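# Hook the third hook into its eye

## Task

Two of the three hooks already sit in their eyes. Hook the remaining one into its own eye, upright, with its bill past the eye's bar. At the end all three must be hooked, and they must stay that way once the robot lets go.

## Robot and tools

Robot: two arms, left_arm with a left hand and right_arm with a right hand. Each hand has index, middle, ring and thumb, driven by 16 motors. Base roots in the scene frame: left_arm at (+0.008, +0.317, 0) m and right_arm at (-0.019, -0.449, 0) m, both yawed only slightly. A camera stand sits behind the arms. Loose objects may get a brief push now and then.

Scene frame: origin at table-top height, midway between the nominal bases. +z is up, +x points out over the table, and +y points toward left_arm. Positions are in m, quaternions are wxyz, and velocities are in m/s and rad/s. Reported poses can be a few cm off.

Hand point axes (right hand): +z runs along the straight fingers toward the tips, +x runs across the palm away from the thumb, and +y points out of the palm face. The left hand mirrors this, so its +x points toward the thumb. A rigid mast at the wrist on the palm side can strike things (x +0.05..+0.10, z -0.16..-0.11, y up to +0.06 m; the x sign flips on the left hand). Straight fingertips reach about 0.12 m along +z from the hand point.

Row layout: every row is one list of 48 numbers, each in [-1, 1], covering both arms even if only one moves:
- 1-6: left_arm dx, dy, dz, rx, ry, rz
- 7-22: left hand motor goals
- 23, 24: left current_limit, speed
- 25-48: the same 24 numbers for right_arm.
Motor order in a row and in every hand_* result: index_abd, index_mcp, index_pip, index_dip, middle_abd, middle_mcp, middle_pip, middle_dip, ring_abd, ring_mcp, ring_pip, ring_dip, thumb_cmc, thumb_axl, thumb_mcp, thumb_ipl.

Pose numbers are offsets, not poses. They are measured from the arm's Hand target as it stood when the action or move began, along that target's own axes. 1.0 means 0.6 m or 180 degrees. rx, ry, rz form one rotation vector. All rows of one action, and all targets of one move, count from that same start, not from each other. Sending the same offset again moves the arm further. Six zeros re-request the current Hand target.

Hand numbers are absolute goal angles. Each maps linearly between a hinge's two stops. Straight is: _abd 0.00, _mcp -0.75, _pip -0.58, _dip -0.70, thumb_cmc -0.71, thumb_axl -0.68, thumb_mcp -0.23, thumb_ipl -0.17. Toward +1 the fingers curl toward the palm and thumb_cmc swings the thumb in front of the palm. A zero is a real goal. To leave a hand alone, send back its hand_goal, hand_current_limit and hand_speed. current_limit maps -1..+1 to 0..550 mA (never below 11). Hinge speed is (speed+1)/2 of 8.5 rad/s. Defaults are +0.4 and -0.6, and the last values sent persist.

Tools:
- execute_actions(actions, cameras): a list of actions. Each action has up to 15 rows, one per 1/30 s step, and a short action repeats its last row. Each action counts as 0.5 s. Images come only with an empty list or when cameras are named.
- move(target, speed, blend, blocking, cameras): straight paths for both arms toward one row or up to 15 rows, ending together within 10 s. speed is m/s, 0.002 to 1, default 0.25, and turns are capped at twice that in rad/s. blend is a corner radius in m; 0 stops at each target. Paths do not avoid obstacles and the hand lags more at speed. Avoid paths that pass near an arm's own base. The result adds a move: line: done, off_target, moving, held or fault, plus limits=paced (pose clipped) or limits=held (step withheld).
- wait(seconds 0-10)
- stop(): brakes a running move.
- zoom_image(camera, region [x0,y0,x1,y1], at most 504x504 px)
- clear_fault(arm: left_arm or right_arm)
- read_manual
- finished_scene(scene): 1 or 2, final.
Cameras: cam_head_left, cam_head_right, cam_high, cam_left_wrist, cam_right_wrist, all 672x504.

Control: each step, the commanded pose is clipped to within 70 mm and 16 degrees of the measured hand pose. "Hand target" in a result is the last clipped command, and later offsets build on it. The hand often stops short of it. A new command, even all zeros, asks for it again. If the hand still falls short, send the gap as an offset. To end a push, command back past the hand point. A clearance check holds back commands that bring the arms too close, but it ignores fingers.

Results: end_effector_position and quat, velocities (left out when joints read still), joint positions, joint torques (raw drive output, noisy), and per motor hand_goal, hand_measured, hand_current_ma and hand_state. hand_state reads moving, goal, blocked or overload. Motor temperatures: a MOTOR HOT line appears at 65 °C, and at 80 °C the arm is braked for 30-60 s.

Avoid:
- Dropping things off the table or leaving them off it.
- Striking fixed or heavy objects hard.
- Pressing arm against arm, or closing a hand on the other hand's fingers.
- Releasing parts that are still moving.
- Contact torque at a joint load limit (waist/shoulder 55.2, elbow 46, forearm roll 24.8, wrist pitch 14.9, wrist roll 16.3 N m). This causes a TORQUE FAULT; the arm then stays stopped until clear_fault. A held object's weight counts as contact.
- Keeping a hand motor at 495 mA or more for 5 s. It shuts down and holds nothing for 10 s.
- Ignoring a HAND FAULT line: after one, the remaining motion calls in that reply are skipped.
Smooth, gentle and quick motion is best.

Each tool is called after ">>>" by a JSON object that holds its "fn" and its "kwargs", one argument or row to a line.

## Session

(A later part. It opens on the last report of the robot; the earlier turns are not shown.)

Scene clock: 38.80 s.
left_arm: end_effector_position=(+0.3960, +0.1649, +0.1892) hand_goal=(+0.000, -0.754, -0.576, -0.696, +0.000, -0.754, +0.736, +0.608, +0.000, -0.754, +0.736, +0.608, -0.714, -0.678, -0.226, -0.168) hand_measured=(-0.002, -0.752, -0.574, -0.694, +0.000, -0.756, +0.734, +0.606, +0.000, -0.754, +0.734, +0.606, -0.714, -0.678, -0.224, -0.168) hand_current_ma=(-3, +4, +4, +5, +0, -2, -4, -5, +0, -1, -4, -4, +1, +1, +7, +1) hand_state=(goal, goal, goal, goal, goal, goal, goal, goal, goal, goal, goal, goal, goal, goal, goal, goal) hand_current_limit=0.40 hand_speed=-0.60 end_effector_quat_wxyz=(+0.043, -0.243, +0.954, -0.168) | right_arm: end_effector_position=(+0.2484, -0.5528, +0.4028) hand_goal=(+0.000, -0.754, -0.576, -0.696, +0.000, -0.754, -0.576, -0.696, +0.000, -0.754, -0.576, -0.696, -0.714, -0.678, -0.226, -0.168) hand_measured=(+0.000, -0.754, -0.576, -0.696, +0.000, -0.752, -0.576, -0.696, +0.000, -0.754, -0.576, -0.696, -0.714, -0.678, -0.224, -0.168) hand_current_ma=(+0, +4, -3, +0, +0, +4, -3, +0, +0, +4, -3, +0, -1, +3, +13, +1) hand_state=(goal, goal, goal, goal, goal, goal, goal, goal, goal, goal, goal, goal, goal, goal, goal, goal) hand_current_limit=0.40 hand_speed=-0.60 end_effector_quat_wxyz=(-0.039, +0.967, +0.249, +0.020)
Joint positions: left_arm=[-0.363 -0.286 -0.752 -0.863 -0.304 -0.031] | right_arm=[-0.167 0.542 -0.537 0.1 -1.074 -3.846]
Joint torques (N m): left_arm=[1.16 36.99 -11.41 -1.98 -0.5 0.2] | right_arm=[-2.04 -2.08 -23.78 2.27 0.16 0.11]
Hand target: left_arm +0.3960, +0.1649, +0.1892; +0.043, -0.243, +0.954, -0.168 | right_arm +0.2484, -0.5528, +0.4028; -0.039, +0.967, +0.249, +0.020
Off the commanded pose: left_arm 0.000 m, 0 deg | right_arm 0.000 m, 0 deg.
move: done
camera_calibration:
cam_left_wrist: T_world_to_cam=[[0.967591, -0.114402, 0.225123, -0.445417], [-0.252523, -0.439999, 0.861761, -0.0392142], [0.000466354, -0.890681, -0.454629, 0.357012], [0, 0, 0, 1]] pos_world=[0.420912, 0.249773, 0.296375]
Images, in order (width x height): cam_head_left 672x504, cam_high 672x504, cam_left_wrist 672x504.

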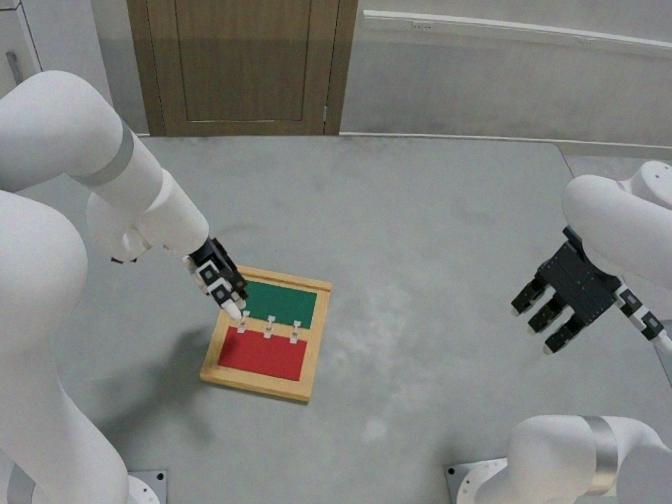

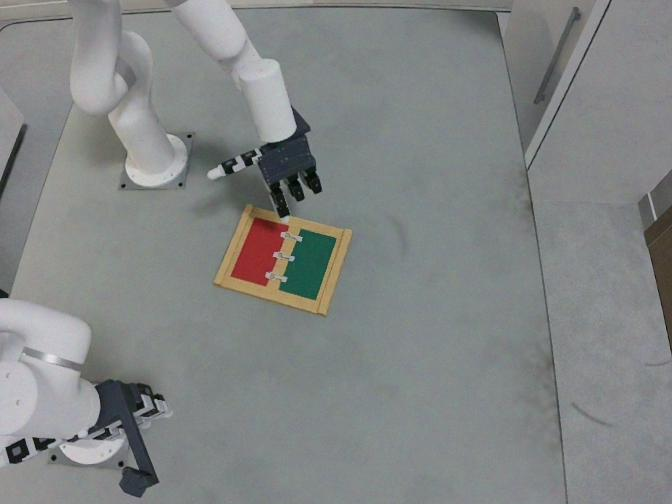

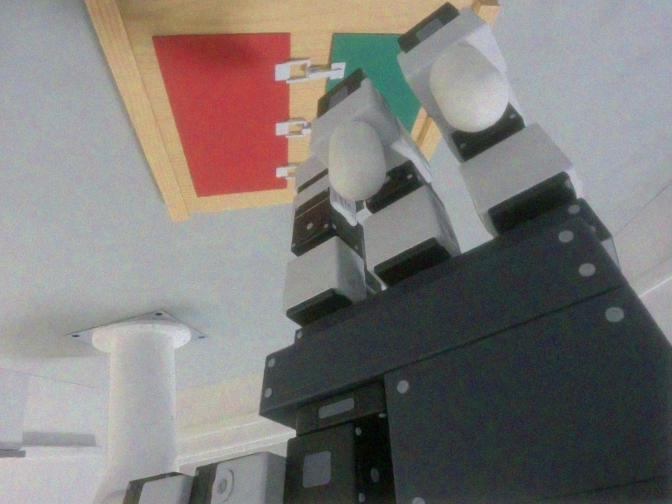

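>>> {"fn": "zoom_image", "kwargs": {
  "camera": "cam_left_wrist",
  "region": [260, 40, 360, 110]
}}

>>> {"fn": "zoom_image", "kwargs": {
  "camera": "cam_head_left",
  "region": [220, 290, 320, 360]
}}

>>> {"fn": "zoom_image", "kwargs": {
  "camera": "cam_high",
  "region": [255, 220, 325, 295]
}}

Scaled by 5.040.

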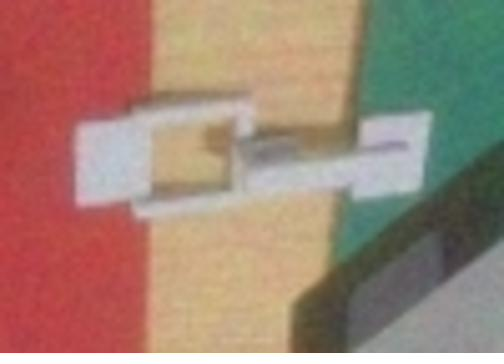

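Scaled by 5.040.

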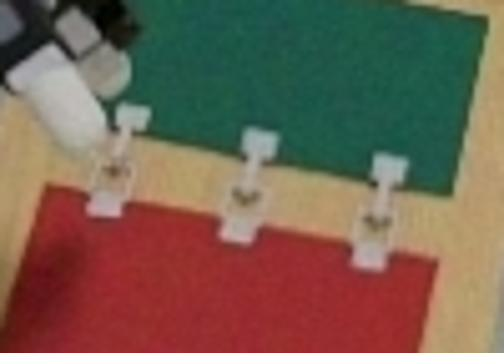

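Scaled by 6.720.

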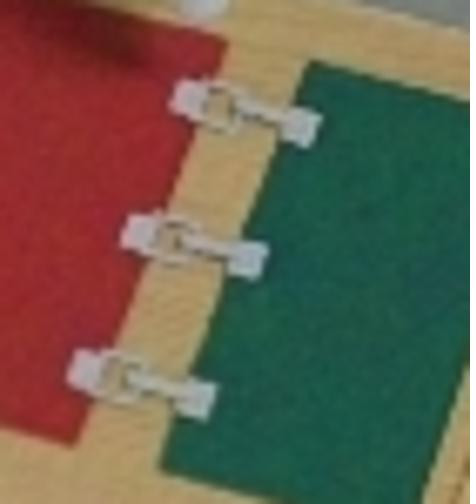

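>>> {"fn": "move", "kwargs": {
  "target": [-0.0771,-0.0803,0.18,0,0,0, 0,-0.754,0.737,0.609, 0,-0.754,0.737,0.609, 0,-0.754,0.737,0.609, -0.714,-0.678,-0.226,-0.168,0.4,-0.4, 0,0,0,0,0,0, 0,-0.754,-0.576,-0.696,0,-0.754,-0.576,-0.696,0,-0.754,-0.576,-0.696,-0.714,-0.678,-0.226,-0.168,0.4,-0.6],
  "speed": 0.25,
  "cameras": ["cam_left_wrist"]
}}

>>> {"fn": "zoom_image", "kwargs": {
  "camera": "cam_left_wrist",
  "region": [150, 40, 270, 160]
}}

Scene clock: 41.27 s.
left_arm: end_effector_position=(+0.4760, +0.1149, +0.1042) hand_goal=(+0.000, -0.754, +0.736, +0.608, +0.000, -0.754, +0.736, +0.608, +0.000, -0.754, +0.736, +0.608, -0.714, -0.678, -0.226, -0.168) hand_measured=(-0.002, -0.752, +0.730, +0.604, +0.000, -0.754, +0.734, +0.606, +0.000, -0.754, +0.734, +0.606, -0.712, -0.678, -0.224, -0.168) hand_current_ma=(-3, +4, -15, -6, +0, -1, -4, -5, +0, -1, -4, -4, +1, +1, +7, +1) hand_state=(goal, goal, goal, goal, goal, goal, goal, goal, goal, goal, goal, goal, goal, goal, goal, goal) hand_current_limit=0.40 hand_speed=-0.40 end_effector_quat_wxyz=(+0.043, -0.243, +0.954, -0.168) | right_arm: end_effector_position=(+0.2484, -0.5528, +0.4028) hand_goal=(+0.000, -0.754, -0.576, -0.696, +0.000, -0.754, -0.576, -0.696, +0.000, -0.754, -0.576, -0.696, -0.714, -0.678, -0.226, -0.168) hand_measured=(+0.000, -0.754, -0.576, -0.696, +0.000, -0.752, -0.576, -0.696, +0.000, -0.754, -0.576, -0.696, -0.714, -0.678, -0.224, -0.168) hand_current_ma=(+0, +4, -3, +0, +0, +4, -3, +0, +0, +4, -3, +0, -1, +3, +13, +1) hand_state=(goal, goal, goal, goal, goal, goal, goal, goal, goal, goal, goal, goal, goal, goal, goal, goal) hand_current_limit=0.40 hand_speed=-0.60 end_effector_quat_wxyz=(-0.039, +0.967, +0.249, +0.020)
Joint positions: left_arm=[-0.401 -0.63 -1.013 -1.115 -0.244 0.194] | right_arm=[-0.167 0.542 -0.537 0.1 -1.074 -3.846]
Joint torques (N m): left_arm=[-1.33 40.09 -12.29 -1.99 0.06 0.16] | right_arm=[-1.57 -1.74 -23.11 2.32 0.2 0.12]
Hand target: left_arm +0.4760, +0.1149, +0.1042; +0.043, -0.243, +0.954, -0.168 | right_arm +0.2484, -0.5528, +0.4028; -0.039, +0.967, +0.249, +0.020
Off the commanded pose: left_arm 0.000 m, 0 deg | right_arm 0.000 m, 0 deg.
move: done
camera_calibration:
cam_left_wrist: T_world_to_cam=[[0.967588, -0.114388, 0.225143, -0.509522], [-0.252534, -0.439922, 0.861798, 0.0322031], [0.000465874, -0.890721, -0.45455, 0.273924], [0, 0, 0, 1]] pos_world=[0.501012, 0.199874, 0.211475]
Images, in order (width x height): cam_left_wrist 672x504.

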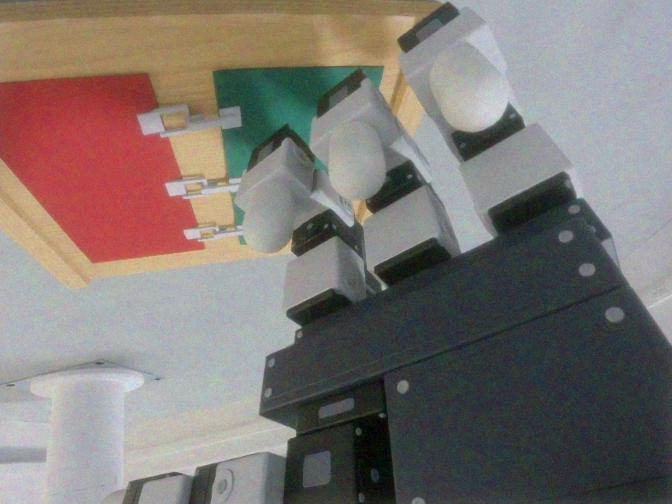

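Scaled by 4.200.

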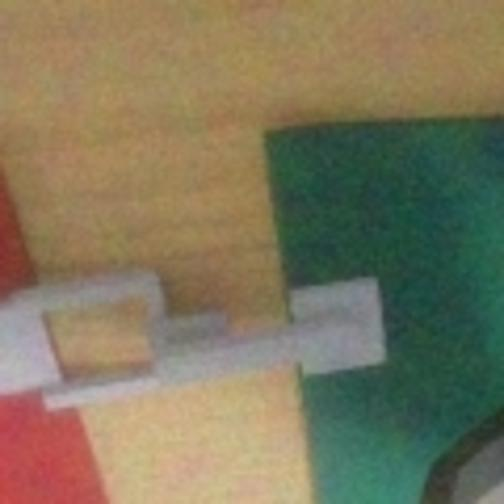

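>>> {"fn": "zoom_image", "kwargs": {
  "camera": "cam_left_wrist",
  "region": [155, 160, 255, 250]
}}

>>> {"fn": "zoom_image", "kwargs": {
  "camera": "cam_left_wrist",
  "region": [130, 85, 250, 145]
}}

Scaled by 5.040.

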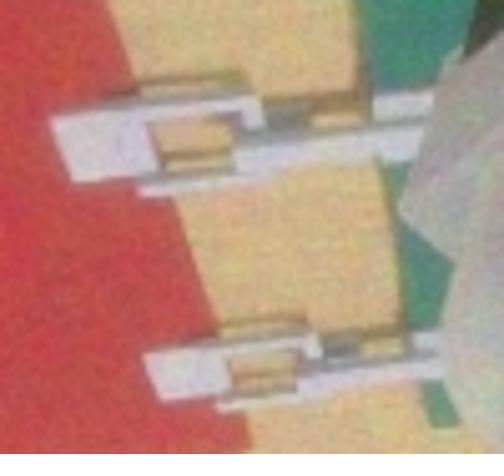

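Scaled by 4.200.

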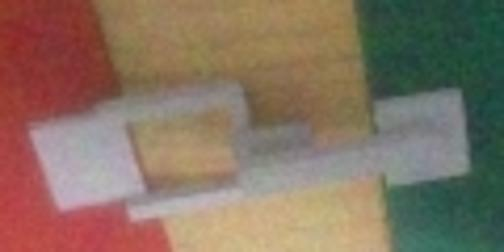

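>>> {"fn": "move", "kwargs": {
  "target": [-0.0258,0.1957,-0.1705,0,0,0, 0,-0.754,0.737,0.609, 0,-0.754,0.737,0.609, 0,-0.754,0.737,0.609, -0.714,-0.678,-0.226,-0.168,0.4,-0.4, 0,0,0,0,0,0, 0,-0.754,0.737,0.609, 0,-0.754,0.737,0.609, 0,-0.754,0.737,0.609,-0.714,-0.678,-0.226,-0.168,0.4,-0.4],
  "speed": 0.35,
  "cameras": []
}}

>>> {"fn": "move", "kwargs": {
  "target": [0,0,0,0,0,0, 0,-0.754,0.737,0.609, 0,-0.754,0.737,0.609, 0,-0.754,0.737,0.609, -0.714,-0.678,-0.226,-0.168,0.4,-0.4, 0.7193,-0.5263,0.5055,0.073,0.0492,0.3161, 0,-0.754,0.737,0.609, 0,-0.754,0.737,0.609, 0,-0.754,0.737,0.609,-0.714,-0.678,-0.226,-0.168,0.4,-0.4],
  "speed": 0.35,
  "cameras": ["cam_left_wrist","cam_right_wrist"]
}}

Scene clock: 48.10 s.
left_arm: end_effector_position=(+0.4199, +0.2498, +0.1602) hand_goal=(+0.000, -0.754, +0.736, +0.608, +0.000, -0.754, +0.736, +0.608, +0.000, -0.754, +0.736, +0.608, -0.714, -0.678, -0.226, -0.168) hand_measured=(-0.002, -0.752, +0.730, +0.604, +0.000, -0.754, +0.734, +0.606, +0.000, -0.754, +0.734, +0.606, -0.712, -0.678, -0.224, -0.168) hand_current_ma=(-3, +4, -13, -6, +0, +0, -4, -5, +0, +0, -4, -4, +3, +1, +7, +1) hand_state=(goal, goal, goal, goal, goal, goal, goal, goal, goal, goal, goal, goal, goal, goal, goal, goal) hand_current_limit=0.40 hand_speed=-0.40 end_effector_quat_wxyz=(+0.043, -0.243, +0.954, -0.168) | right_arm: end_effector_position=(+0.2484, -0.5528, +0.4028) hand_goal=(+0.000, -0.754, +0.736, +0.608, +0.000, -0.754, +0.736, +0.608, +0.000, -0.754, +0.736, +0.608, -0.714, -0.678, -0.226, -0.168) hand_measured=(+0.000, -0.754, +0.728, +0.606, +0.000, -0.752, +0.728, +0.606, +0.000, -0.754, +0.728, +0.606, -0.714, -0.678, -0.224, -0.168) hand_current_ma=(+0, +4, -30, -11, +0, +4, -33, -11, +0, +4, -32, -11, -1, +3, +13, +1) hand_state=(goal, goal, goal, goal, goal, goal, goal, goal, goal, goal, goal, goal, goal, goal, goal, goal) hand_current_limit=0.40 hand_speed=-0.40 end_effector_quat_wxyz=(-0.039, +0.967, +0.249, +0.020)
Joint positions: left_arm=[-0.161 -0.352 -0.752 -0.995 -0.332 0.301] | right_arm=[-0.167 0.542 -0.537 0.1 -1.074 -3.846]
Joint torques (N m): left_arm=[0.77 38.41 -10.42 0.26 -0.59 -0.28] | right_arm=[-2.19 -1.93 -23.65 1.65 0.09 0.13]
Hand target: left_arm +0.4199, +0.2499, +0.1602; +0.043, -0.243, +0.954, -0.168 | right_arm +0.2484, -0.5528, +0.4028; -0.039, +0.967, +0.249, +0.020
Off the commanded pose: left_arm 0.000 m, 0 deg | right_arm 0.000 m, 0 deg.
move: done
No camera images: "cameras" was empty.

Scene clock: 50.43 s.
left_arm: end_effector_position=(+0.4199, +0.2499, +0.1602) hand_goal=(+0.000, -0.754, +0.736, +0.608, +0.000, -0.754, +0.736, +0.608, +0.000, -0.754, +0.736, +0.608, -0.714, -0.678, -0.226, -0.168) hand_measured=(-0.002, -0.752, +0.730, +0.604, +0.000, -0.754, +0.734, +0.606, +0.000, -0.754, +0.734, +0.606, -0.712, -0.678, -0.224, -0.168) hand_current_ma=(-3, +4, -13, -6, +0, +0, -4, -5, +0, +0, -4, -4, +3, +1, +7, +1) hand_state=(goal, goal, goal, goal, goal, goal, goal, goal, goal, goal, goal, goal, goal, goal, goal, goal) hand_current_limit=0.40 hand_speed=-0.40 end_effector_quat_wxyz=(+0.043, -0.243, +0.954, -0.168) | right_arm: end_effector_position=(+0.4788, -0.0436, +0.1467) hand_goal=(+0.000, -0.754, +0.736, +0.608, +0.000, -0.754, +0.736, +0.608, +0.000, -0.754, +0.736, +0.608, -0.714, -0.678, -0.226, -0.168) hand_measured=(+0.000, -0.754, +0.728, +0.606, +0.000, -0.752, +0.728, +0.606, +0.000, -0.754, +0.728, +0.606, -0.714, -0.678, -0.224, -0.168) hand_current_ma=(+0, +4, -29, -11, +0, +4, -31, -11, +0, +4, -31, -11, +2, +3, +14, +1) hand_state=(goal, goal, goal, goal, goal, goal, goal, goal, goal, goal, goal, goal, goal, goal, goal, goal) hand_current_limit=0.40 hand_speed=-0.40 end_effector_quat_wxyz=(-0.168, +0.954, -0.243, +0.043)
Joint positions: left_arm=[-0.161 -0.352 -0.752 -0.995 -0.332 0.301] | right_arm=[0.64 -0.805 -1.445 0.419 -0.347 -2.363]
Joint torques (N m): left_arm=[1.86 38.39 -10.46 0.22 -0.31 -0.22] | right_arm=[0.25 43.98 -21.54 0.22 -0.3 0.34]
Hand target: left_arm +0.4199, +0.2499, +0.1602; +0.043, -0.243, +0.954, -0.168 | right_arm +0.4788, -0.0436, +0.1467; -0.168, +0.954, -0.243, +0.043
Off the commanded pose: left_arm 0.000 m, 0 deg | right_arm 0.000 m, 0 deg.
move: done
camera_calibration:
cam_left_wrist: T_world_to_cam=[[0.967612, -0.114344, 0.22506, -0.452421], [-0.252441, -0.439934, 0.861819, 0.0290774], [0.000467222, -0.890721, -0.45455, 0.419563], [0, 0, 0, 1]] pos_world=[0.444912, 0.334774, 0.267475]
cam_right_wrist: T_world_to_cam=[[-0.977897, -0.0934234, -0.187053, 0.523652], [-0.209073, 0.427134, 0.879685, -0.0604747], [-0.00228637, 0.899349, -0.437225, 0.22858], [0, 0, 0, 1]] pos_world=[0.499957, -0.130821, 0.251091]
Images, in order (width x height): cam_left_wrist 672x504, cam_right_wrist 672x504.

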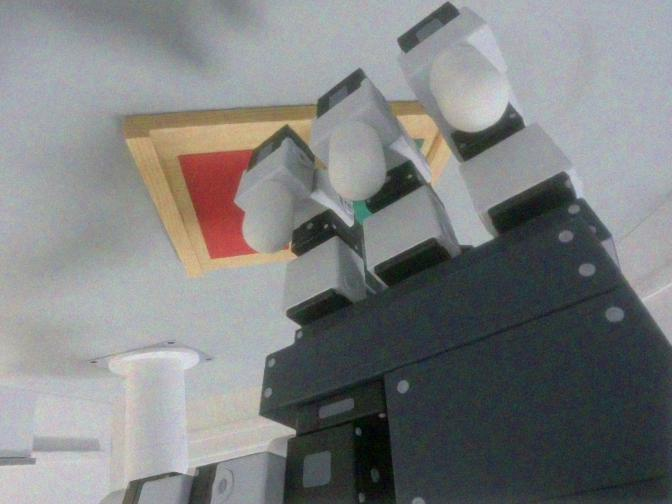

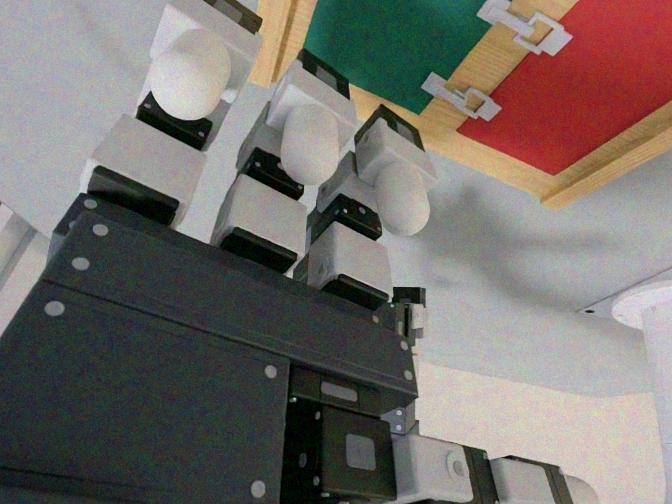

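>>> {"fn": "zoom_image", "kwargs": {
  "camera": "cam_right_wrist",
  "region": [410, 60, 510, 135]
}}

>>> {"fn": "zoom_image", "kwargs": {
  "camera": "cam_right_wrist",
  "region": [470, 0, 580, 75]
}}

Scaled by 5.040.

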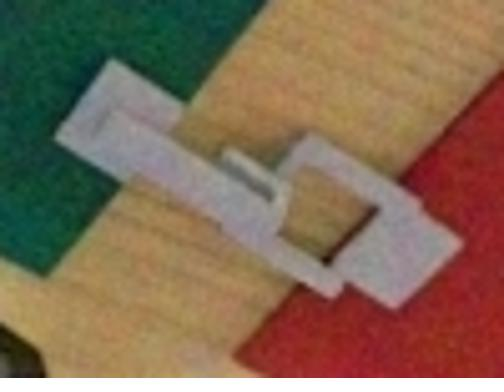

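Scaled by 4.582.

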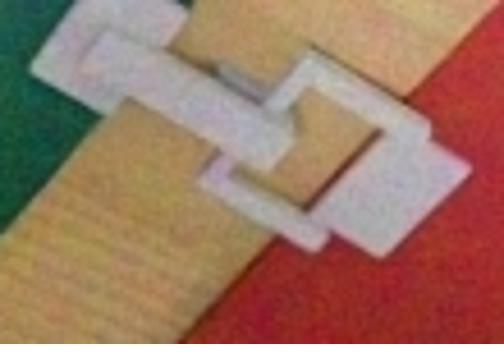

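>>> {"fn": "move", "kwargs": {
  "target": [0.0789,-0.1067,0.0583,0,0,0, 0,-0.754,-0.576,-0.696, 0.2,-0.754,0.737,0.609, 0.2,-0.754,0.737,0.609, -0.714,-0.678,-0.226,-0.168,0.0,-0.4, 0.0608,0.0613,-0.0453,0,0,0, 0,-0.754,0.737,0.609, 0,-0.754,0.737,0.609, 0,-0.754,0.737,0.609,-0.714,-0.678,-0.226,-0.168,0.4,-0.4],
  "speed": 0.2,
  "cameras": ["cam_left_wrist","cam_right_wrist","cam_high"]
}}

>>> {"fn": "zoom_image", "kwargs": {
  "camera": "cam_right_wrist",
  "region": [390, 80, 540, 230]
}}

Scene clock: 55.23 s.
left_arm: end_effector_position=(+0.4130, +0.1639, +0.1492) hand_goal=(+0.000, -0.754, -0.576, -0.696, +0.200, -0.754, +0.736, +0.608, +0.200, -0.754, +0.736, +0.608, -0.714, -0.678, -0.226, -0.168) hand_measured=(-0.002, -0.752, -0.572, -0.692, +0.196, -0.754, +0.734, +0.606, +0.196, -0.754, +0.734, +0.606, -0.712, -0.678, -0.224, -0.168) hand_current_ma=(-3, +4, +10, +6, -5, +1, -4, -5, -5, +0, -4, -4, +3, +1, +7, +1) hand_state=(goal, goal, goal, goal, goal, goal, goal, goal, goal, goal, goal, goal, goal, goal, goal, goal) hand_current_limit=0.00 hand_speed=-0.40 end_effector_quat_wxyz=(+0.043, -0.243, +0.954, -0.168) | right_arm: end_effector_position=(+0.4899, -0.0995, +0.1597) hand_goal=(+0.000, -0.754, +0.736, +0.608, +0.000, -0.754, +0.736, +0.608, +0.000, -0.754, +0.736, +0.608, -0.714, -0.678, -0.226, -0.168) hand_measured=(+0.000, -0.754, +0.728, +0.606, +0.000, -0.752, +0.728, +0.606, +0.000, -0.754, +0.728, +0.606, -0.714, -0.678, -0.224, -0.168) hand_current_ma=(+0, +4, -28, -11, +0, +4, -31, -11, +0, +4, -30, -11, +4, +3, +14, +1) hand_state=(goal, goal, goal, goal, goal, goal, goal, goal, goal, goal, goal, goal, goal, goal, goal, goal) hand_current_limit=0.40 hand_speed=-0.40 end_effector_quat_wxyz=(-0.168, +0.954, -0.243, +0.043)
Joint positions: left_arm=[-0.352 -0.401 -0.788 -1.089 -0.262 0.214] | right_arm=[0.559 -0.736 -1.361 0.49 -0.355 -2.508]
Joint torques (N m): left_arm=[-1.33 32.34 -12.51 0.09 0.07 -0.24] | right_arm=[-1.44 50.23 -19.82 2.14 -0.2 -0.26]
Hand target: left_arm +0.4130, +0.1639, +0.1492; +0.043, -0.243, +0.954, -0.168 | right_arm +0.4899, -0.0995, +0.1597; -0.168, +0.954, -0.243, +0.043
Off the commanded pose: left_arm 0.000 m, 0 deg | right_arm 0.000 m, 0 deg.
move: done
camera_calibration:
cam_left_wrist: T_world_to_cam=[[0.967615, -0.114253, 0.225094, -0.453004], [-0.25243, -0.439958, 0.86181, -0.000910149], [0.000567379, -0.890721, -0.45455, 0.337964], [0, 0, 0, 1]] pos_world=[0.437912, 0.248874, 0.256375]
cam_right_wrist: T_world_to_cam=[[-0.977897, -0.0935113, -0.187011, 0.531688], [-0.209073, 0.427115, 0.879694, -0.0457191], [-0.00238637, 0.899349, -0.437225, 0.284614], [0, 0, 0, 1]] pos_world=[0.511057, -0.186721, 0.264091]
Images, in order (width x height): cam_high 672x504, cam_left_wrist 672x504, cam_right_wrist 672x504.

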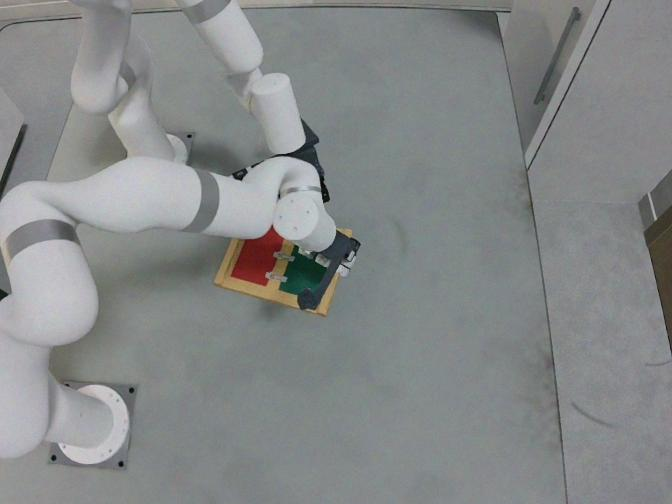

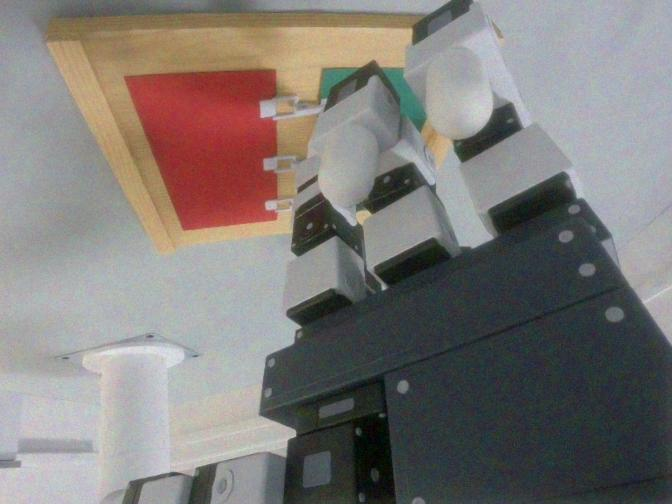

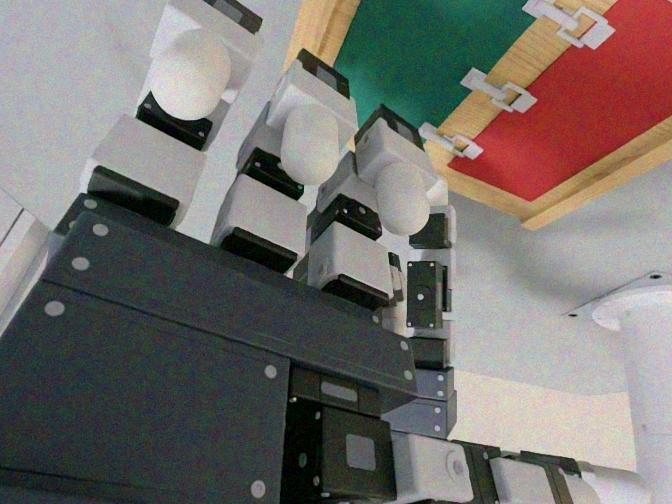

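Scaled by 3.360.

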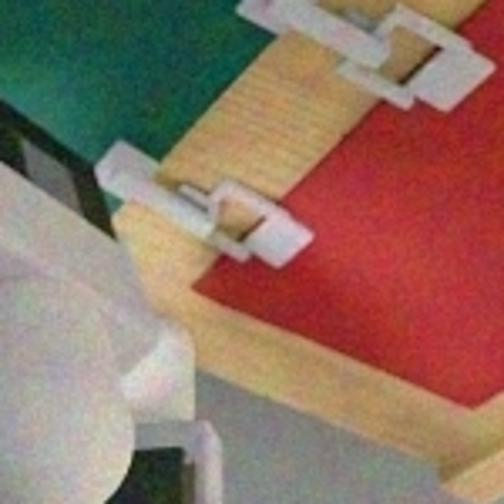

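>>> {"fn": "move", "kwargs": {
  "target": [0,0,0,0,0,0, 0,-0.754,-0.576,-0.696, -0.2,-0.754,0.737,0.609, -0.2,-0.754,0.737,0.609, -0.714,-0.678,-0.226,-0.168,0.0,-0.4, 0.0512,-0.0263,0.0095,0,0,0, 0,-0.754,0.737,0.609, 0,-0.754,0.737,0.609, 0,-0.754,0.737,0.609,-0.714,-0.678,-0.226,-0.168,0.4,-0.4],
  "speed": 0.2,
  "cameras": ["cam_left_wrist","cam_right_wrist"]
}}

>>> {"fn": "zoom_image", "kwargs": {
  "camera": "cam_right_wrist",
  "region": [430, 80, 580, 230]
}}

>>> {"fn": "zoom_image", "kwargs": {
  "camera": "cam_left_wrist",
  "region": [230, 60, 380, 210]
}}

Scene clock: 57.30 s.
left_arm: end_effector_position=(+0.4130, +0.1639, +0.1492) hand_goal=(+0.000, -0.754, -0.576, -0.696, -0.200, -0.754, +0.736, +0.608, -0.200, -0.754, +0.736, +0.608, -0.714, -0.678, -0.226, -0.168) hand_measured=(-0.002, -0.752, -0.572, -0.692, -0.196, -0.754, +0.734, +0.606, -0.196, -0.754, +0.734, +0.606, -0.712, -0.678, -0.224, -0.168) hand_current_ma=(-3, +4, +10, +6, +5, +1, -4, -5, +5, +0, -4, -4, +3, +1, +7, +1) hand_state=(goal, goal, goal, goal, goal, goal, goal, goal, goal, goal, goal, goal, goal, goal, goal, goal) hand_current_limit=0.00 hand_speed=-0.40 end_effector_quat_wxyz=(+0.043, -0.243, +0.954, -0.168) | right_arm: end_effector_position=(+0.5249, -0.0995, +0.1597) hand_goal=(+0.000, -0.754, +0.736, +0.608, +0.000, -0.754, +0.736, +0.608, +0.000, -0.754, +0.736, +0.608, -0.714, -0.678, -0.226, -0.168) hand_measured=(+0.000, -0.754, +0.728, +0.606, +0.000, -0.752, +0.728, +0.606, +0.000, -0.754, +0.728, +0.606, -0.714, -0.678, -0.224, -0.168) hand_current_ma=(+0, +4, -28, -11, +0, +4, -31, -11, +0, +4, -30, -11, +4, +3, +14, +1) hand_state=(goal, goal, goal, goal, goal, goal, goal, goal, goal, goal, goal, goal, goal, goal, goal, goal) hand_current_limit=0.40 hand_speed=-0.40 end_effector_quat_wxyz=(-0.168, +0.954, -0.243, +0.043)
Joint positions: left_arm=[-0.352 -0.401 -0.788 -1.089 -0.262 0.214] | right_arm=[0.53 -0.8 -1.472 0.453 -0.404 -2.492]
Joint torques (N m): left_arm=[-2.07 32.78 -12.29 0.22 -0.37 -0.25] | right_arm=[-2.54 41.86 -21.77 -0.08 -0.11 0.24]
Hand target: left_arm +0.4130, +0.1639, +0.1492; +0.043, -0.243, +0.954, -0.168 | right_arm +0.5249, -0.0995, +0.1597; -0.168, +0.954, -0.243, +0.043
Off the commanded pose: left_arm 0.000 m, 0 deg | right_arm 0.000 m, 0 deg.
move: done
camera_calibration:
cam_left_wrist: T_world_to_cam=[[0.967615, -0.114339, 0.225049, -0.452972], [-0.252429, -0.439935, 0.861822, -0.000919245], [0.000467392, -0.890721, -0.454551, 0.338008], [0, 0, 0, 1]] pos_world=[0.437912, 0.248874, 0.256375]
cam_right_wrist: T_world_to_cam=[[-0.977897, -0.0934234, -0.187053, 0.565961], [-0.209073, 0.427134, 0.879685, -0.0384835], [-0.00228637, 0.899349, -0.437225, 0.284687], [0, 0, 0, 1]] pos_world=[0.546057, -0.186721, 0.264191]
Images, in order (width x height): cam_left_wrist 672x504, cam_right_wrist 672x504.

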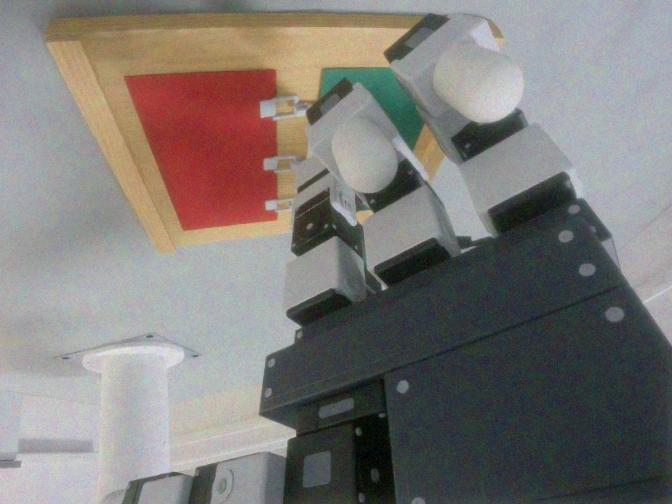

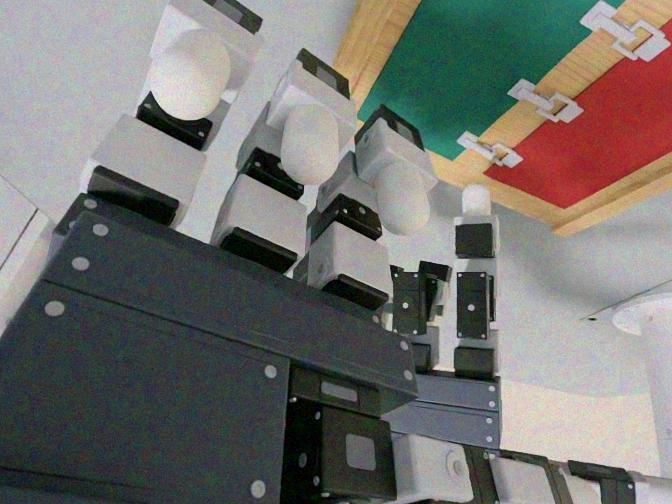

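Scaled by 3.360.

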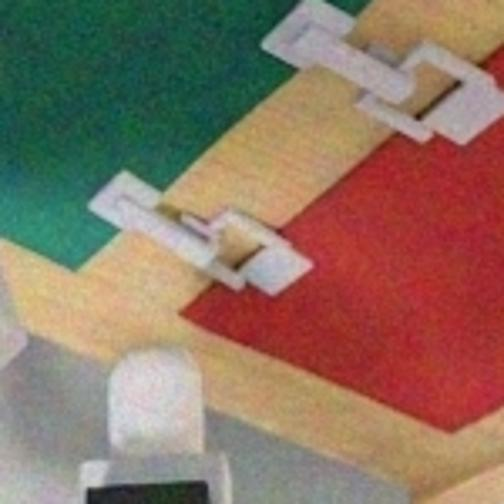

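Scaled by 3.360.

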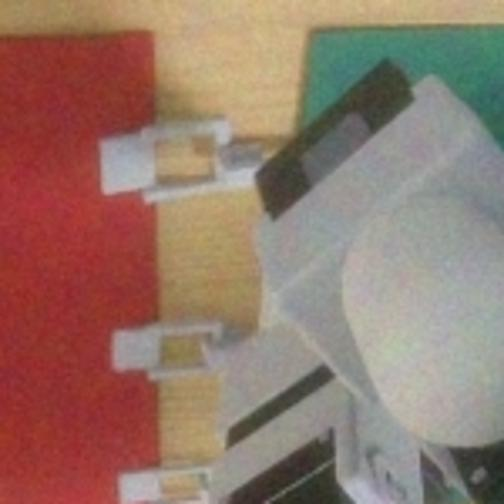

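>>> {"fn": "move", "kwargs": {
  "target": [0,0,0,0,0,0, 0,-0.754,-0.576,-0.696, 0,-0.754,0.737,0.609, 0,-0.754,0.737,0.609, -0.714,-0.678,-0.226,-0.168,0.0,-0.4, 0.0279,0.0481,-0.0175,0,0,0, 0,-0.754,0.737,0.609, 0,-0.754,0.737,0.609, 0,-0.754,0.737,0.609,-0.714,-0.678,-0.226,-0.168,0.4,-0.4],
  "speed": 0.2,
  "cameras": []
}}

>>> {"fn": "move", "kwargs": {
  "target": [0,0,0,0,0,0, 0,-0.754,-0.576,-0.696, 0,-0.99,-0.98,-0.98, 0,-0.99,-0.98,-0.98, -0.714,-0.678,-0.226,-0.168,0.0,-0.4, 0,0,0,0,0,0, 0,-0.754,0.737,0.609, 0,-0.754,0.737,0.609, 0,-0.754,0.737,0.609,-0.714,-0.678,-0.226,-0.168,0.4,-0.4],
  "speed": 0.2,
  "cameras": ["cam_left_wrist","cam_right_wrist"]
}}

>>> {"fn": "zoom_image", "kwargs": {
  "camera": "cam_right_wrist",
  "region": [430, 80, 580, 230]
}}

>>> {"fn": "zoom_image", "kwargs": {
  "camera": "cam_left_wrist",
  "region": [230, 60, 380, 210]
}}

Scene clock: 60.93 s.
left_arm: end_effector_position=(+0.4130, +0.1639, +0.1492) hand_goal=(+0.000, -0.754, -0.576, -0.696, +0.000, -0.754, +0.736, +0.608, +0.000, -0.754, +0.736, +0.608, -0.714, -0.678, -0.226, -0.168) hand_measured=(-0.002, -0.752, -0.572, -0.692, -0.002, -0.754, +0.734, +0.606, -0.002, -0.754, +0.734, +0.606, -0.712, -0.678, -0.224, -0.168) hand_current_ma=(-3, +4, +10, +6, -4, +1, -4, -5, -4, +0, -4, -4, +3, +1, +7, +1) hand_state=(goal, goal, goal, goal, goal, goal, goal, goal, goal, goal, goal, goal, goal, goal, goal, goal) hand_current_limit=0.00 hand_speed=-0.40 end_effector_quat_wxyz=(+0.043, -0.243, +0.954, -0.168) | right_arm: end_effector_position=(+0.5249, -0.1345, +0.1597) hand_goal=(+0.000, -0.754, +0.736, +0.608, +0.000, -0.754, +0.736, +0.608, +0.000, -0.754, +0.736, +0.608, -0.714, -0.678, -0.226, -0.168) hand_measured=(+0.000, -0.754, +0.728, +0.606, +0.000, -0.752, +0.728, +0.606, +0.000, -0.754, +0.728, +0.606, -0.712, -0.678, -0.224, -0.168) hand_current_ma=(+0, +4, -28, -11, +0, +4, -31, -11, +0, +4, -30, -11, +4, +3, +14, +1) hand_state=(goal, goal, goal, goal, goal, goal, goal, goal, goal, goal, goal, goal, goal, goal, goal, goal) hand_current_limit=0.40 hand_speed=-0.40 end_effector_quat_wxyz=(-0.168, +0.954, -0.243, +0.043)
Joint positions: left_arm=[-0.352 -0.401 -0.788 -1.089 -0.262 0.214] | right_arm=[0.484 -0.762 -1.406 0.506 -0.392 -2.59]
Joint torques (N m): left_arm=[-0.99 31.81 -11.88 0.22 -0.38 -0.24] | right_arm=[-2.74 49.29 -19.19 2.12 0.92 -0.11]
Hand target: left_arm +0.4130, +0.1639, +0.1492; +0.043, -0.243, +0.954, -0.168 | right_arm +0.5249, -0.1345, +0.1597; -0.168, +0.954, -0.243, +0.043
Off the commanded pose: left_arm 0.000 m, 0 deg | right_arm 0.000 m, 0 deg.
move: done
No camera images: "cameras" was empty.

Scene clock: 62.03 s.
left_arm: end_effector_position=(+0.4130, +0.1639, +0.1492) hand_goal=(+0.000, -0.754, -0.576, -0.696, +0.000, -0.990, -0.980, -0.980, +0.000, -0.990, -0.980, -0.980, -0.714, -0.678, -0.226, -0.168) hand_measured=(-0.002, -0.752, -0.572, -0.692, -0.002, -0.978, -0.972, -0.976, -0.002, -0.980, -0.972, -0.976, -0.712, -0.678, -0.224, -0.168) hand_current_ma=(-3, +4, +10, +6, -4, +30, +19, +7, -4, +28, +19, +6, +3, +1, +7, +1) hand_state=(goal, goal, goal, goal, goal, goal, goal, goal, goal, goal, goal, goal, goal, goal, goal, goal) hand_current_limit=0.00 hand_speed=-0.40 end_effector_quat_wxyz=(+0.043, -0.243, +0.954, -0.168) | right_arm: end_effector_position=(+0.5249, -0.1345, +0.1597) hand_goal=(+0.000, -0.754, +0.736, +0.608, +0.000, -0.754, +0.736, +0.608, +0.000, -0.754, +0.736, +0.608, -0.714, -0.678, -0.226, -0.168) hand_measured=(+0.000, -0.754, +0.728, +0.606, +0.000, -0.752, +0.728, +0.606, +0.000, -0.754, +0.728, +0.606, -0.712, -0.678, -0.224, -0.168) hand_current_ma=(+0, +4, -28, -11, +0, +4, -31, -11, +0, +4, -30, -11, +4, +3, +14, +1) hand_state=(goal, goal, goal, goal, goal, goal, goal, goal, goal, goal, goal, goal, goal, goal, goal, goal) hand_current_limit=0.40 hand_speed=-0.40 end_effector_quat_wxyz=(-0.168, +0.954, -0.243, +0.043)
Joint positions: left_arm=[-0.352 -0.401 -0.788 -1.089 -0.262 0.214] | right_arm=[0.484 -0.762 -1.406 0.506 -0.392 -2.59]
Joint torques (N m): left_arm=[-0.72 32.35 -11.56 0.23 -0.4 -0.22] | right_arm=[-2.01 49.34 -19.2 2.13 0.96 -0.17]
Hand target: left_arm +0.4130, +0.1639, +0.1492; +0.043, -0.243, +0.954, -0.168 | right_arm +0.5249, -0.1345, +0.1597; -0.168, +0.954, -0.243, +0.043
Off the commanded pose: left_arm 0.000 m, 0 deg | right_arm 0.000 m, 0 deg.
move: done
camera_calibration:
cam_left_wrist: T_world_to_cam=[[0.967615, -0.114339, 0.225049, -0.452972], [-0.252429, -0.439935, 0.861822, -0.000919245], [0.000467392, -0.890721, -0.454551, 0.338008], [0, 0, 0, 1]] pos_world=[0.437912, 0.248874, 0.256375]
cam_right_wrist: T_world_to_cam=[[-0.977897, -0.0934234, -0.187053, 0.562691], [-0.209073, 0.427134, 0.879685, -0.0235338], [-0.00228637, 0.899349, -0.437225, 0.316164], [0, 0, 0, 1]] pos_world=[0.546057, -0.221721, 0.264191]
Images, in order (width x height): cam_left_wrist 672x504, cam_right_wrist 672x504.

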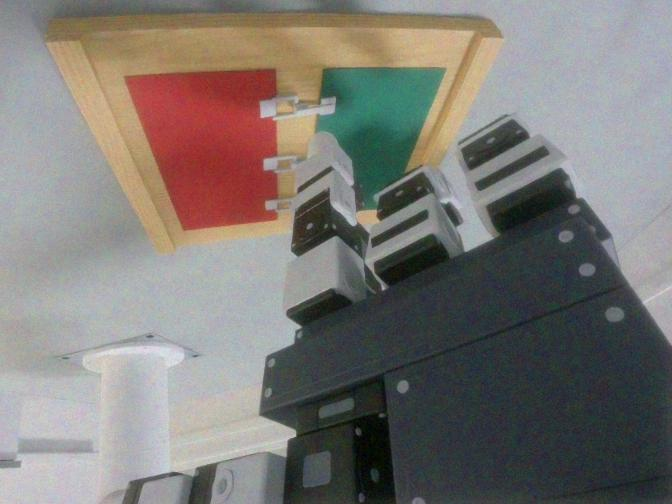

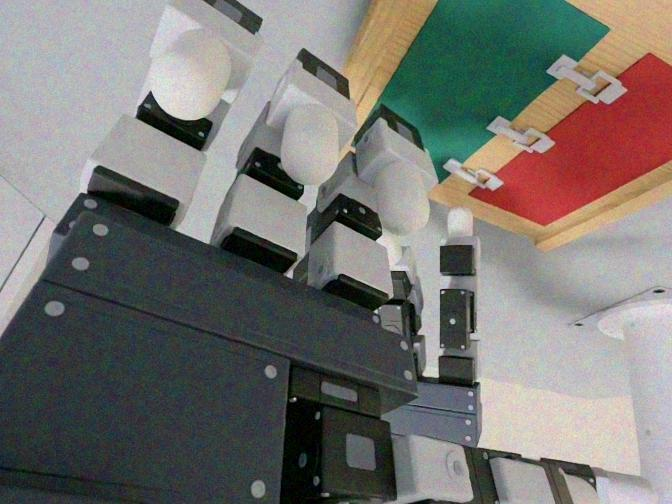

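Scaled by 3.360.

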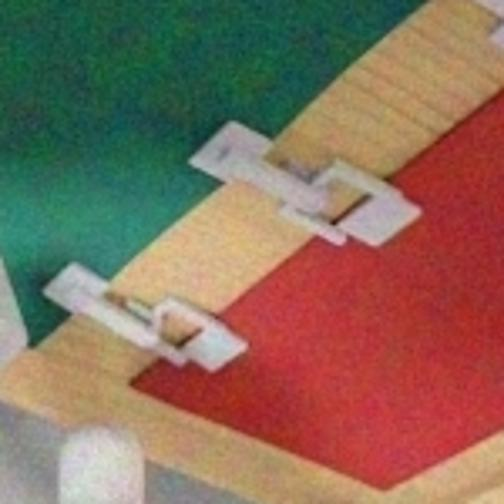

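Scaled by 3.360.

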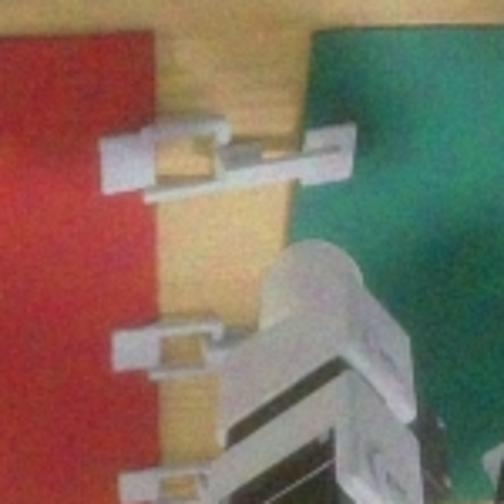

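>>> {"fn": "move", "kwargs": {
  "target": [0.0115,0.0095,0.0427,0,0,0, 0,-0.754,-0.576,-0.696, 0,-0.99,-0.98,-0.98, 0,-0.99,-0.98,-0.98, -0.714,-0.678,-0.226,-0.168,0.0,-0.4, 0,0,0,0,0,0, 0,-0.754,0.737,0.609, 0,-0.754,0.737,0.609, 0,-0.754,0.737,0.609,-0.714,-0.678,-0.226,-0.168,0.4,-0.4],
  "speed": 0.08,
  "cameras": ["cam_left_wrist","cam_right_wrist"]
}}

>>> {"fn": "zoom_image", "kwargs": {
  "camera": "cam_right_wrist",
  "region": [430, 130, 530, 230]
}}

>>> {"fn": "zoom_image", "kwargs": {
  "camera": "cam_left_wrist",
  "region": [250, 70, 370, 190]
}}

Scene clock: 65.80 s.
left_arm: end_effector_position=(+0.4085, +0.1576, +0.1231) hand_goal=(+0.000, -0.754, -0.576, -0.696, +0.000, -0.990, -0.980, -0.980, +0.000, -0.990, -0.980, -0.980, -0.714, -0.678, -0.226, -0.168) hand_measured=(-0.002, -0.752, -0.572, -0.692, -0.002, -0.978, -0.972, -0.976, -0.002, -0.980, -0.972, -0.976, -0.712, -0.678, -0.224, -0.168) hand_current_ma=(-3, +5, +10, +6, -4, +30, +18, +7, -4, +28, +19, +6, +3, +1, +7, +1) hand_state=(goal, goal, goal, goal, goal, goal, goal, goal, goal, goal, goal, goal, goal, goal, goal, goal) hand_current_limit=0.00 hand_speed=-0.40 end_effector_quat_wxyz=(+0.043, -0.243, +0.954, -0.168) | right_arm: end_effector_position=(+0.5249, -0.1345, +0.1597) hand_goal=(+0.000, -0.754, +0.736, +0.608, +0.000, -0.754, +0.736, +0.608, +0.000, -0.754, +0.736, +0.608, -0.714, -0.678, -0.226, -0.168) hand_measured=(+0.000, -0.754, +0.728, +0.606, +0.000, -0.752, +0.728, +0.606, +0.000, -0.754, +0.728, +0.606, -0.712, -0.678, -0.224, -0.168) hand_current_ma=(+0, +4, -28, -11, +0, +4, -31, -11, +0, +4, -30, -11, +4, +3, +14, +1) hand_state=(goal, goal, goal, goal, goal, goal, goal, goal, goal, goal, goal, goal, goal, goal, goal, goal) hand_current_limit=0.40 hand_speed=-0.40 end_effector_quat_wxyz=(-0.168, +0.954, -0.243, +0.043)
Joint positions: left_arm=[-0.369 -0.454 -0.78 -1.318 -0.235 0.435] | right_arm=[0.484 -0.762 -1.406 0.506 -0.392 -2.59]
Joint torques (N m): left_arm=[1.2 41.54 -9.77 -2.13 -0.04 0.19] | right_arm=[-2.12 49.49 -18.48 2.43 0.89 0.09]
Hand target: left_arm +0.4085, +0.1576, +0.1231; +0.043, -0.243, +0.954, -0.168 | right_arm +0.5249, -0.1345, +0.1597; -0.168, +0.954, -0.243, +0.043
Off the commanded pose: left_arm 0.000 m, 0 deg | right_arm 0.000 m, 0 deg.
move: done
camera_calibration:
cam_left_wrist: T_world_to_cam=[[0.967616, -0.114455, 0.224989, -0.443542], [-0.252428, -0.440029, 0.861774, 0.0176392], [0.000367105, -0.890659, -0.454671, 0.320636], [0, 0, 0, 1]] pos_world=[0.433513, 0.242573, 0.230375]
cam_right_wrist: T_world_to_cam=[[-0.977897, -0.0934234, -0.187053, 0.562691], [-0.209073, 0.427134, 0.879685, -0.0235338], [-0.00228637, 0.899349, -0.437225, 0.316164], [0, 0, 0, 1]] pos_world=[0.546057, -0.221721, 0.264191]
Images, in order (width x height): cam_left_wrist 672x504, cam_right_wrist 672x504.

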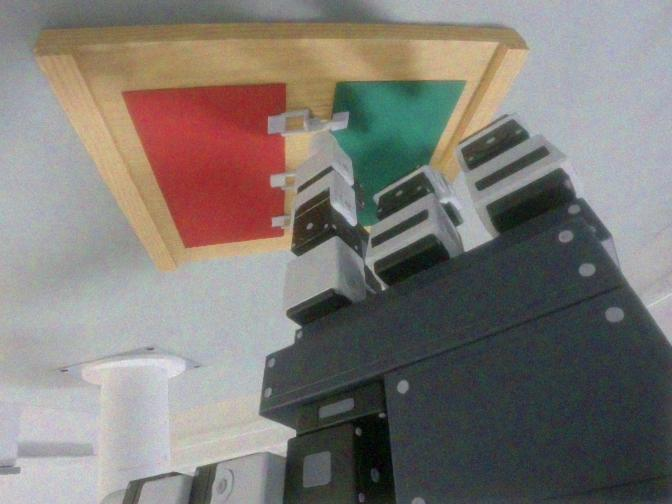

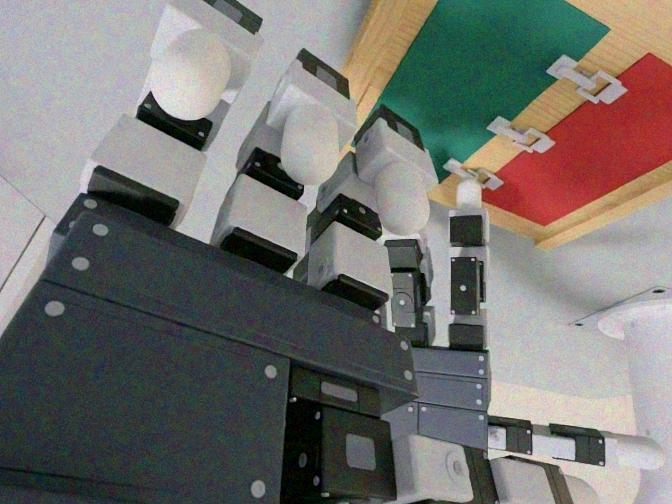

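Scaled by 5.040.

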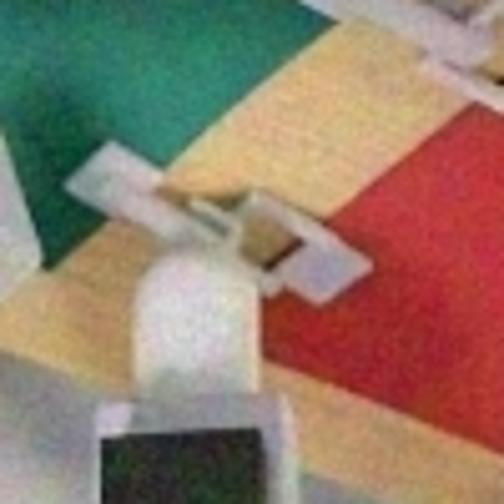

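Scaled by 4.200.

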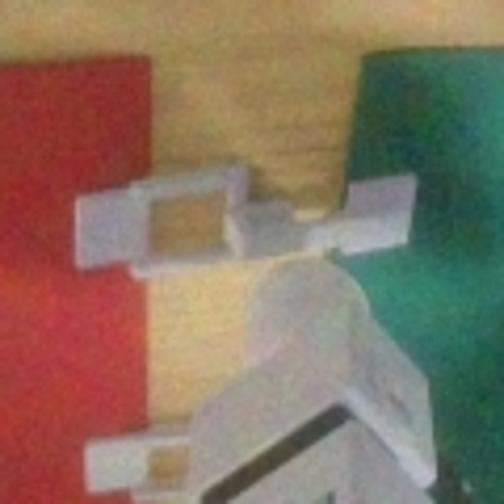

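>>> {"fn": "move", "kwargs": {
  "target": [0,0.0023,0.0063,0,0,0, 0,-0.754,-0.576,-0.696, 0,-0.99,-0.98,-0.98, 0,-0.99,-0.98,-0.98, -0.714,-0.678,-0.226,-0.168,0.0,-0.4, 0,0,0,0,0,0, 0,-0.754,0.737,0.609, 0,-0.754,0.737,0.609, 0,-0.754,0.737,0.609,-0.714,-0.678,-0.226,-0.168,0.4,-0.4],
  "speed": 0.05,
  "cameras": ["cam_left_wrist","cam_right_wrist"]
}}

>>> {"fn": "zoom_image", "kwargs": {
  "camera": "cam_right_wrist",
  "region": [430, 130, 530, 230]
}}

>>> {"fn": "zoom_image", "kwargs": {
  "camera": "cam_left_wrist",
  "region": [250, 70, 370, 190]
}}

Scene clock: 67.33 s.
left_arm: end_effector_position=(+0.4086, +0.1576, +0.1191) hand_goal=(+0.000, -0.754, -0.576, -0.696, +0.000, -0.990, -0.980, -0.980, +0.000, -0.990, -0.980, -0.980, -0.714, -0.678, -0.226, -0.168) hand_measured=(-0.002, -0.752, -0.572, -0.692, -0.002, -0.978, -0.972, -0.976, -0.002, -0.980, -0.972, -0.976, -0.712, -0.678, -0.224, -0.168) hand_current_ma=(-3, +5, +10, +6, -4, +30, +18, +7, -4, +28, +19, +6, +3, +1, +7, +1) hand_state=(goal, goal, goal, goal, goal, goal, goal, goal, goal, goal, goal, goal, goal, goal, goal, goal) hand_current_limit=0.00 hand_speed=-0.40 end_effector_quat_wxyz=(+0.043, -0.243, +0.954, -0.168) | right_arm: end_effector_position=(+0.5249, -0.1345, +0.1597) hand_goal=(+0.000, -0.754, +0.736, +0.608, +0.000, -0.754, +0.736, +0.608, +0.000, -0.754, +0.736, +0.608, -0.714, -0.678, -0.226, -0.168) hand_measured=(+0.000, -0.754, +0.728, +0.606, +0.000, -0.752, +0.728, +0.606, +0.000, -0.754, +0.728, +0.606, -0.712, -0.678, -0.224, -0.168) hand_current_ma=(+0, +4, -28, -11, +0, +4, -31, -11, +0, +4, -30, -11, +4, +3, +14, +1) hand_state=(goal, goal, goal, goal, goal, goal, goal, goal, goal, goal, goal, goal, goal, goal, goal, goal) hand_current_limit=0.40 hand_speed=-0.40 end_effector_quat_wxyz=(-0.168, +0.954, -0.243, +0.043)
Joint positions: left_arm=[-0.369 -0.463 -0.781 -1.355 -0.233 0.472] | right_arm=[0.484 -0.762 -1.406 0.506 -0.392 -2.59]
Joint torques (N m): left_arm=[1.16 33.18 -9.38 -2.51 -0.1 0.25] | right_arm=[-2.74 49.93 -19.03 1.96 0.9 -0.1]
Hand target: left_arm +0.4085, +0.1576, +0.1191; +0.043, -0.243, +0.954, -0.168 | right_arm +0.5249, -0.1345, +0.1597; -0.168, +0.954, -0.243, +0.043
Off the commanded pose: left_arm 0.000 m, 0 deg | right_arm 0.000 m, 0 deg.
move: done
camera_calibration:
cam_left_wrist: T_world_to_cam=[[0.967588, -0.114388, 0.225143, -0.44268], [-0.252534, -0.439922, 0.861798, 0.0211009], [0.000465874, -0.890721, -0.45455, 0.318762], [0, 0, 0, 1]] pos_world=[0.433512, 0.242574, 0.226375]
cam_right_wrist: T_world_to_cam=[[-0.977897, -0.0934234, -0.187053, 0.562691], [-0.209073, 0.427134, 0.879685, -0.0235338], [-0.00228637, 0.899349, -0.437225, 0.316164], [0, 0, 0, 1]] pos_world=[0.546057, -0.221721, 0.264191]
Images, in order (width x height): cam_left_wrist 672x504, cam_right_wrist 672x504.

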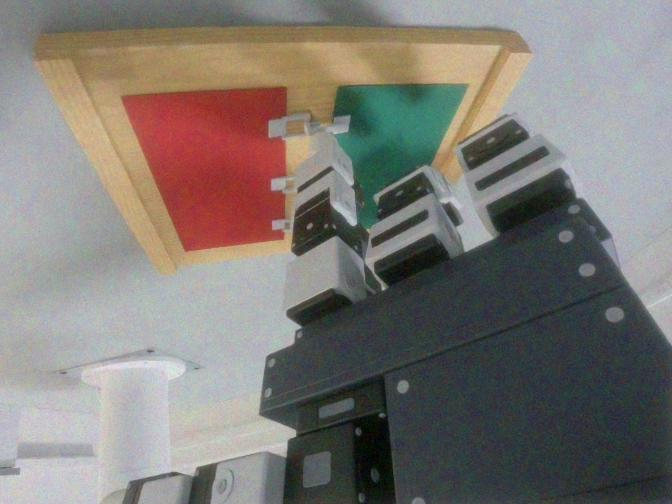

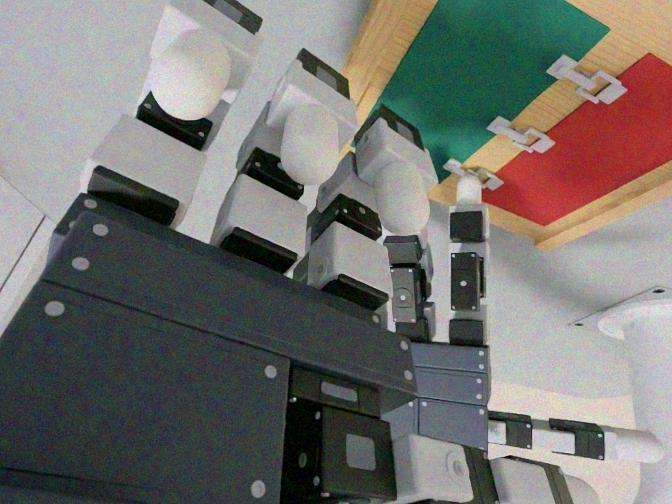

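Scaled by 5.040.

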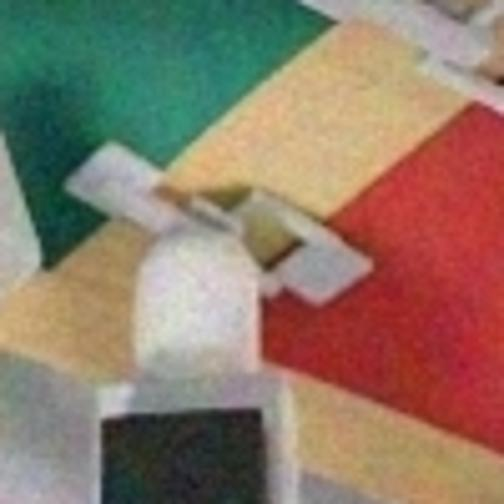

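Scaled by 4.200.

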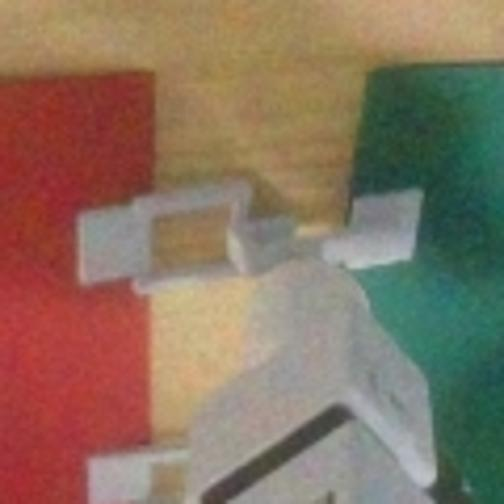

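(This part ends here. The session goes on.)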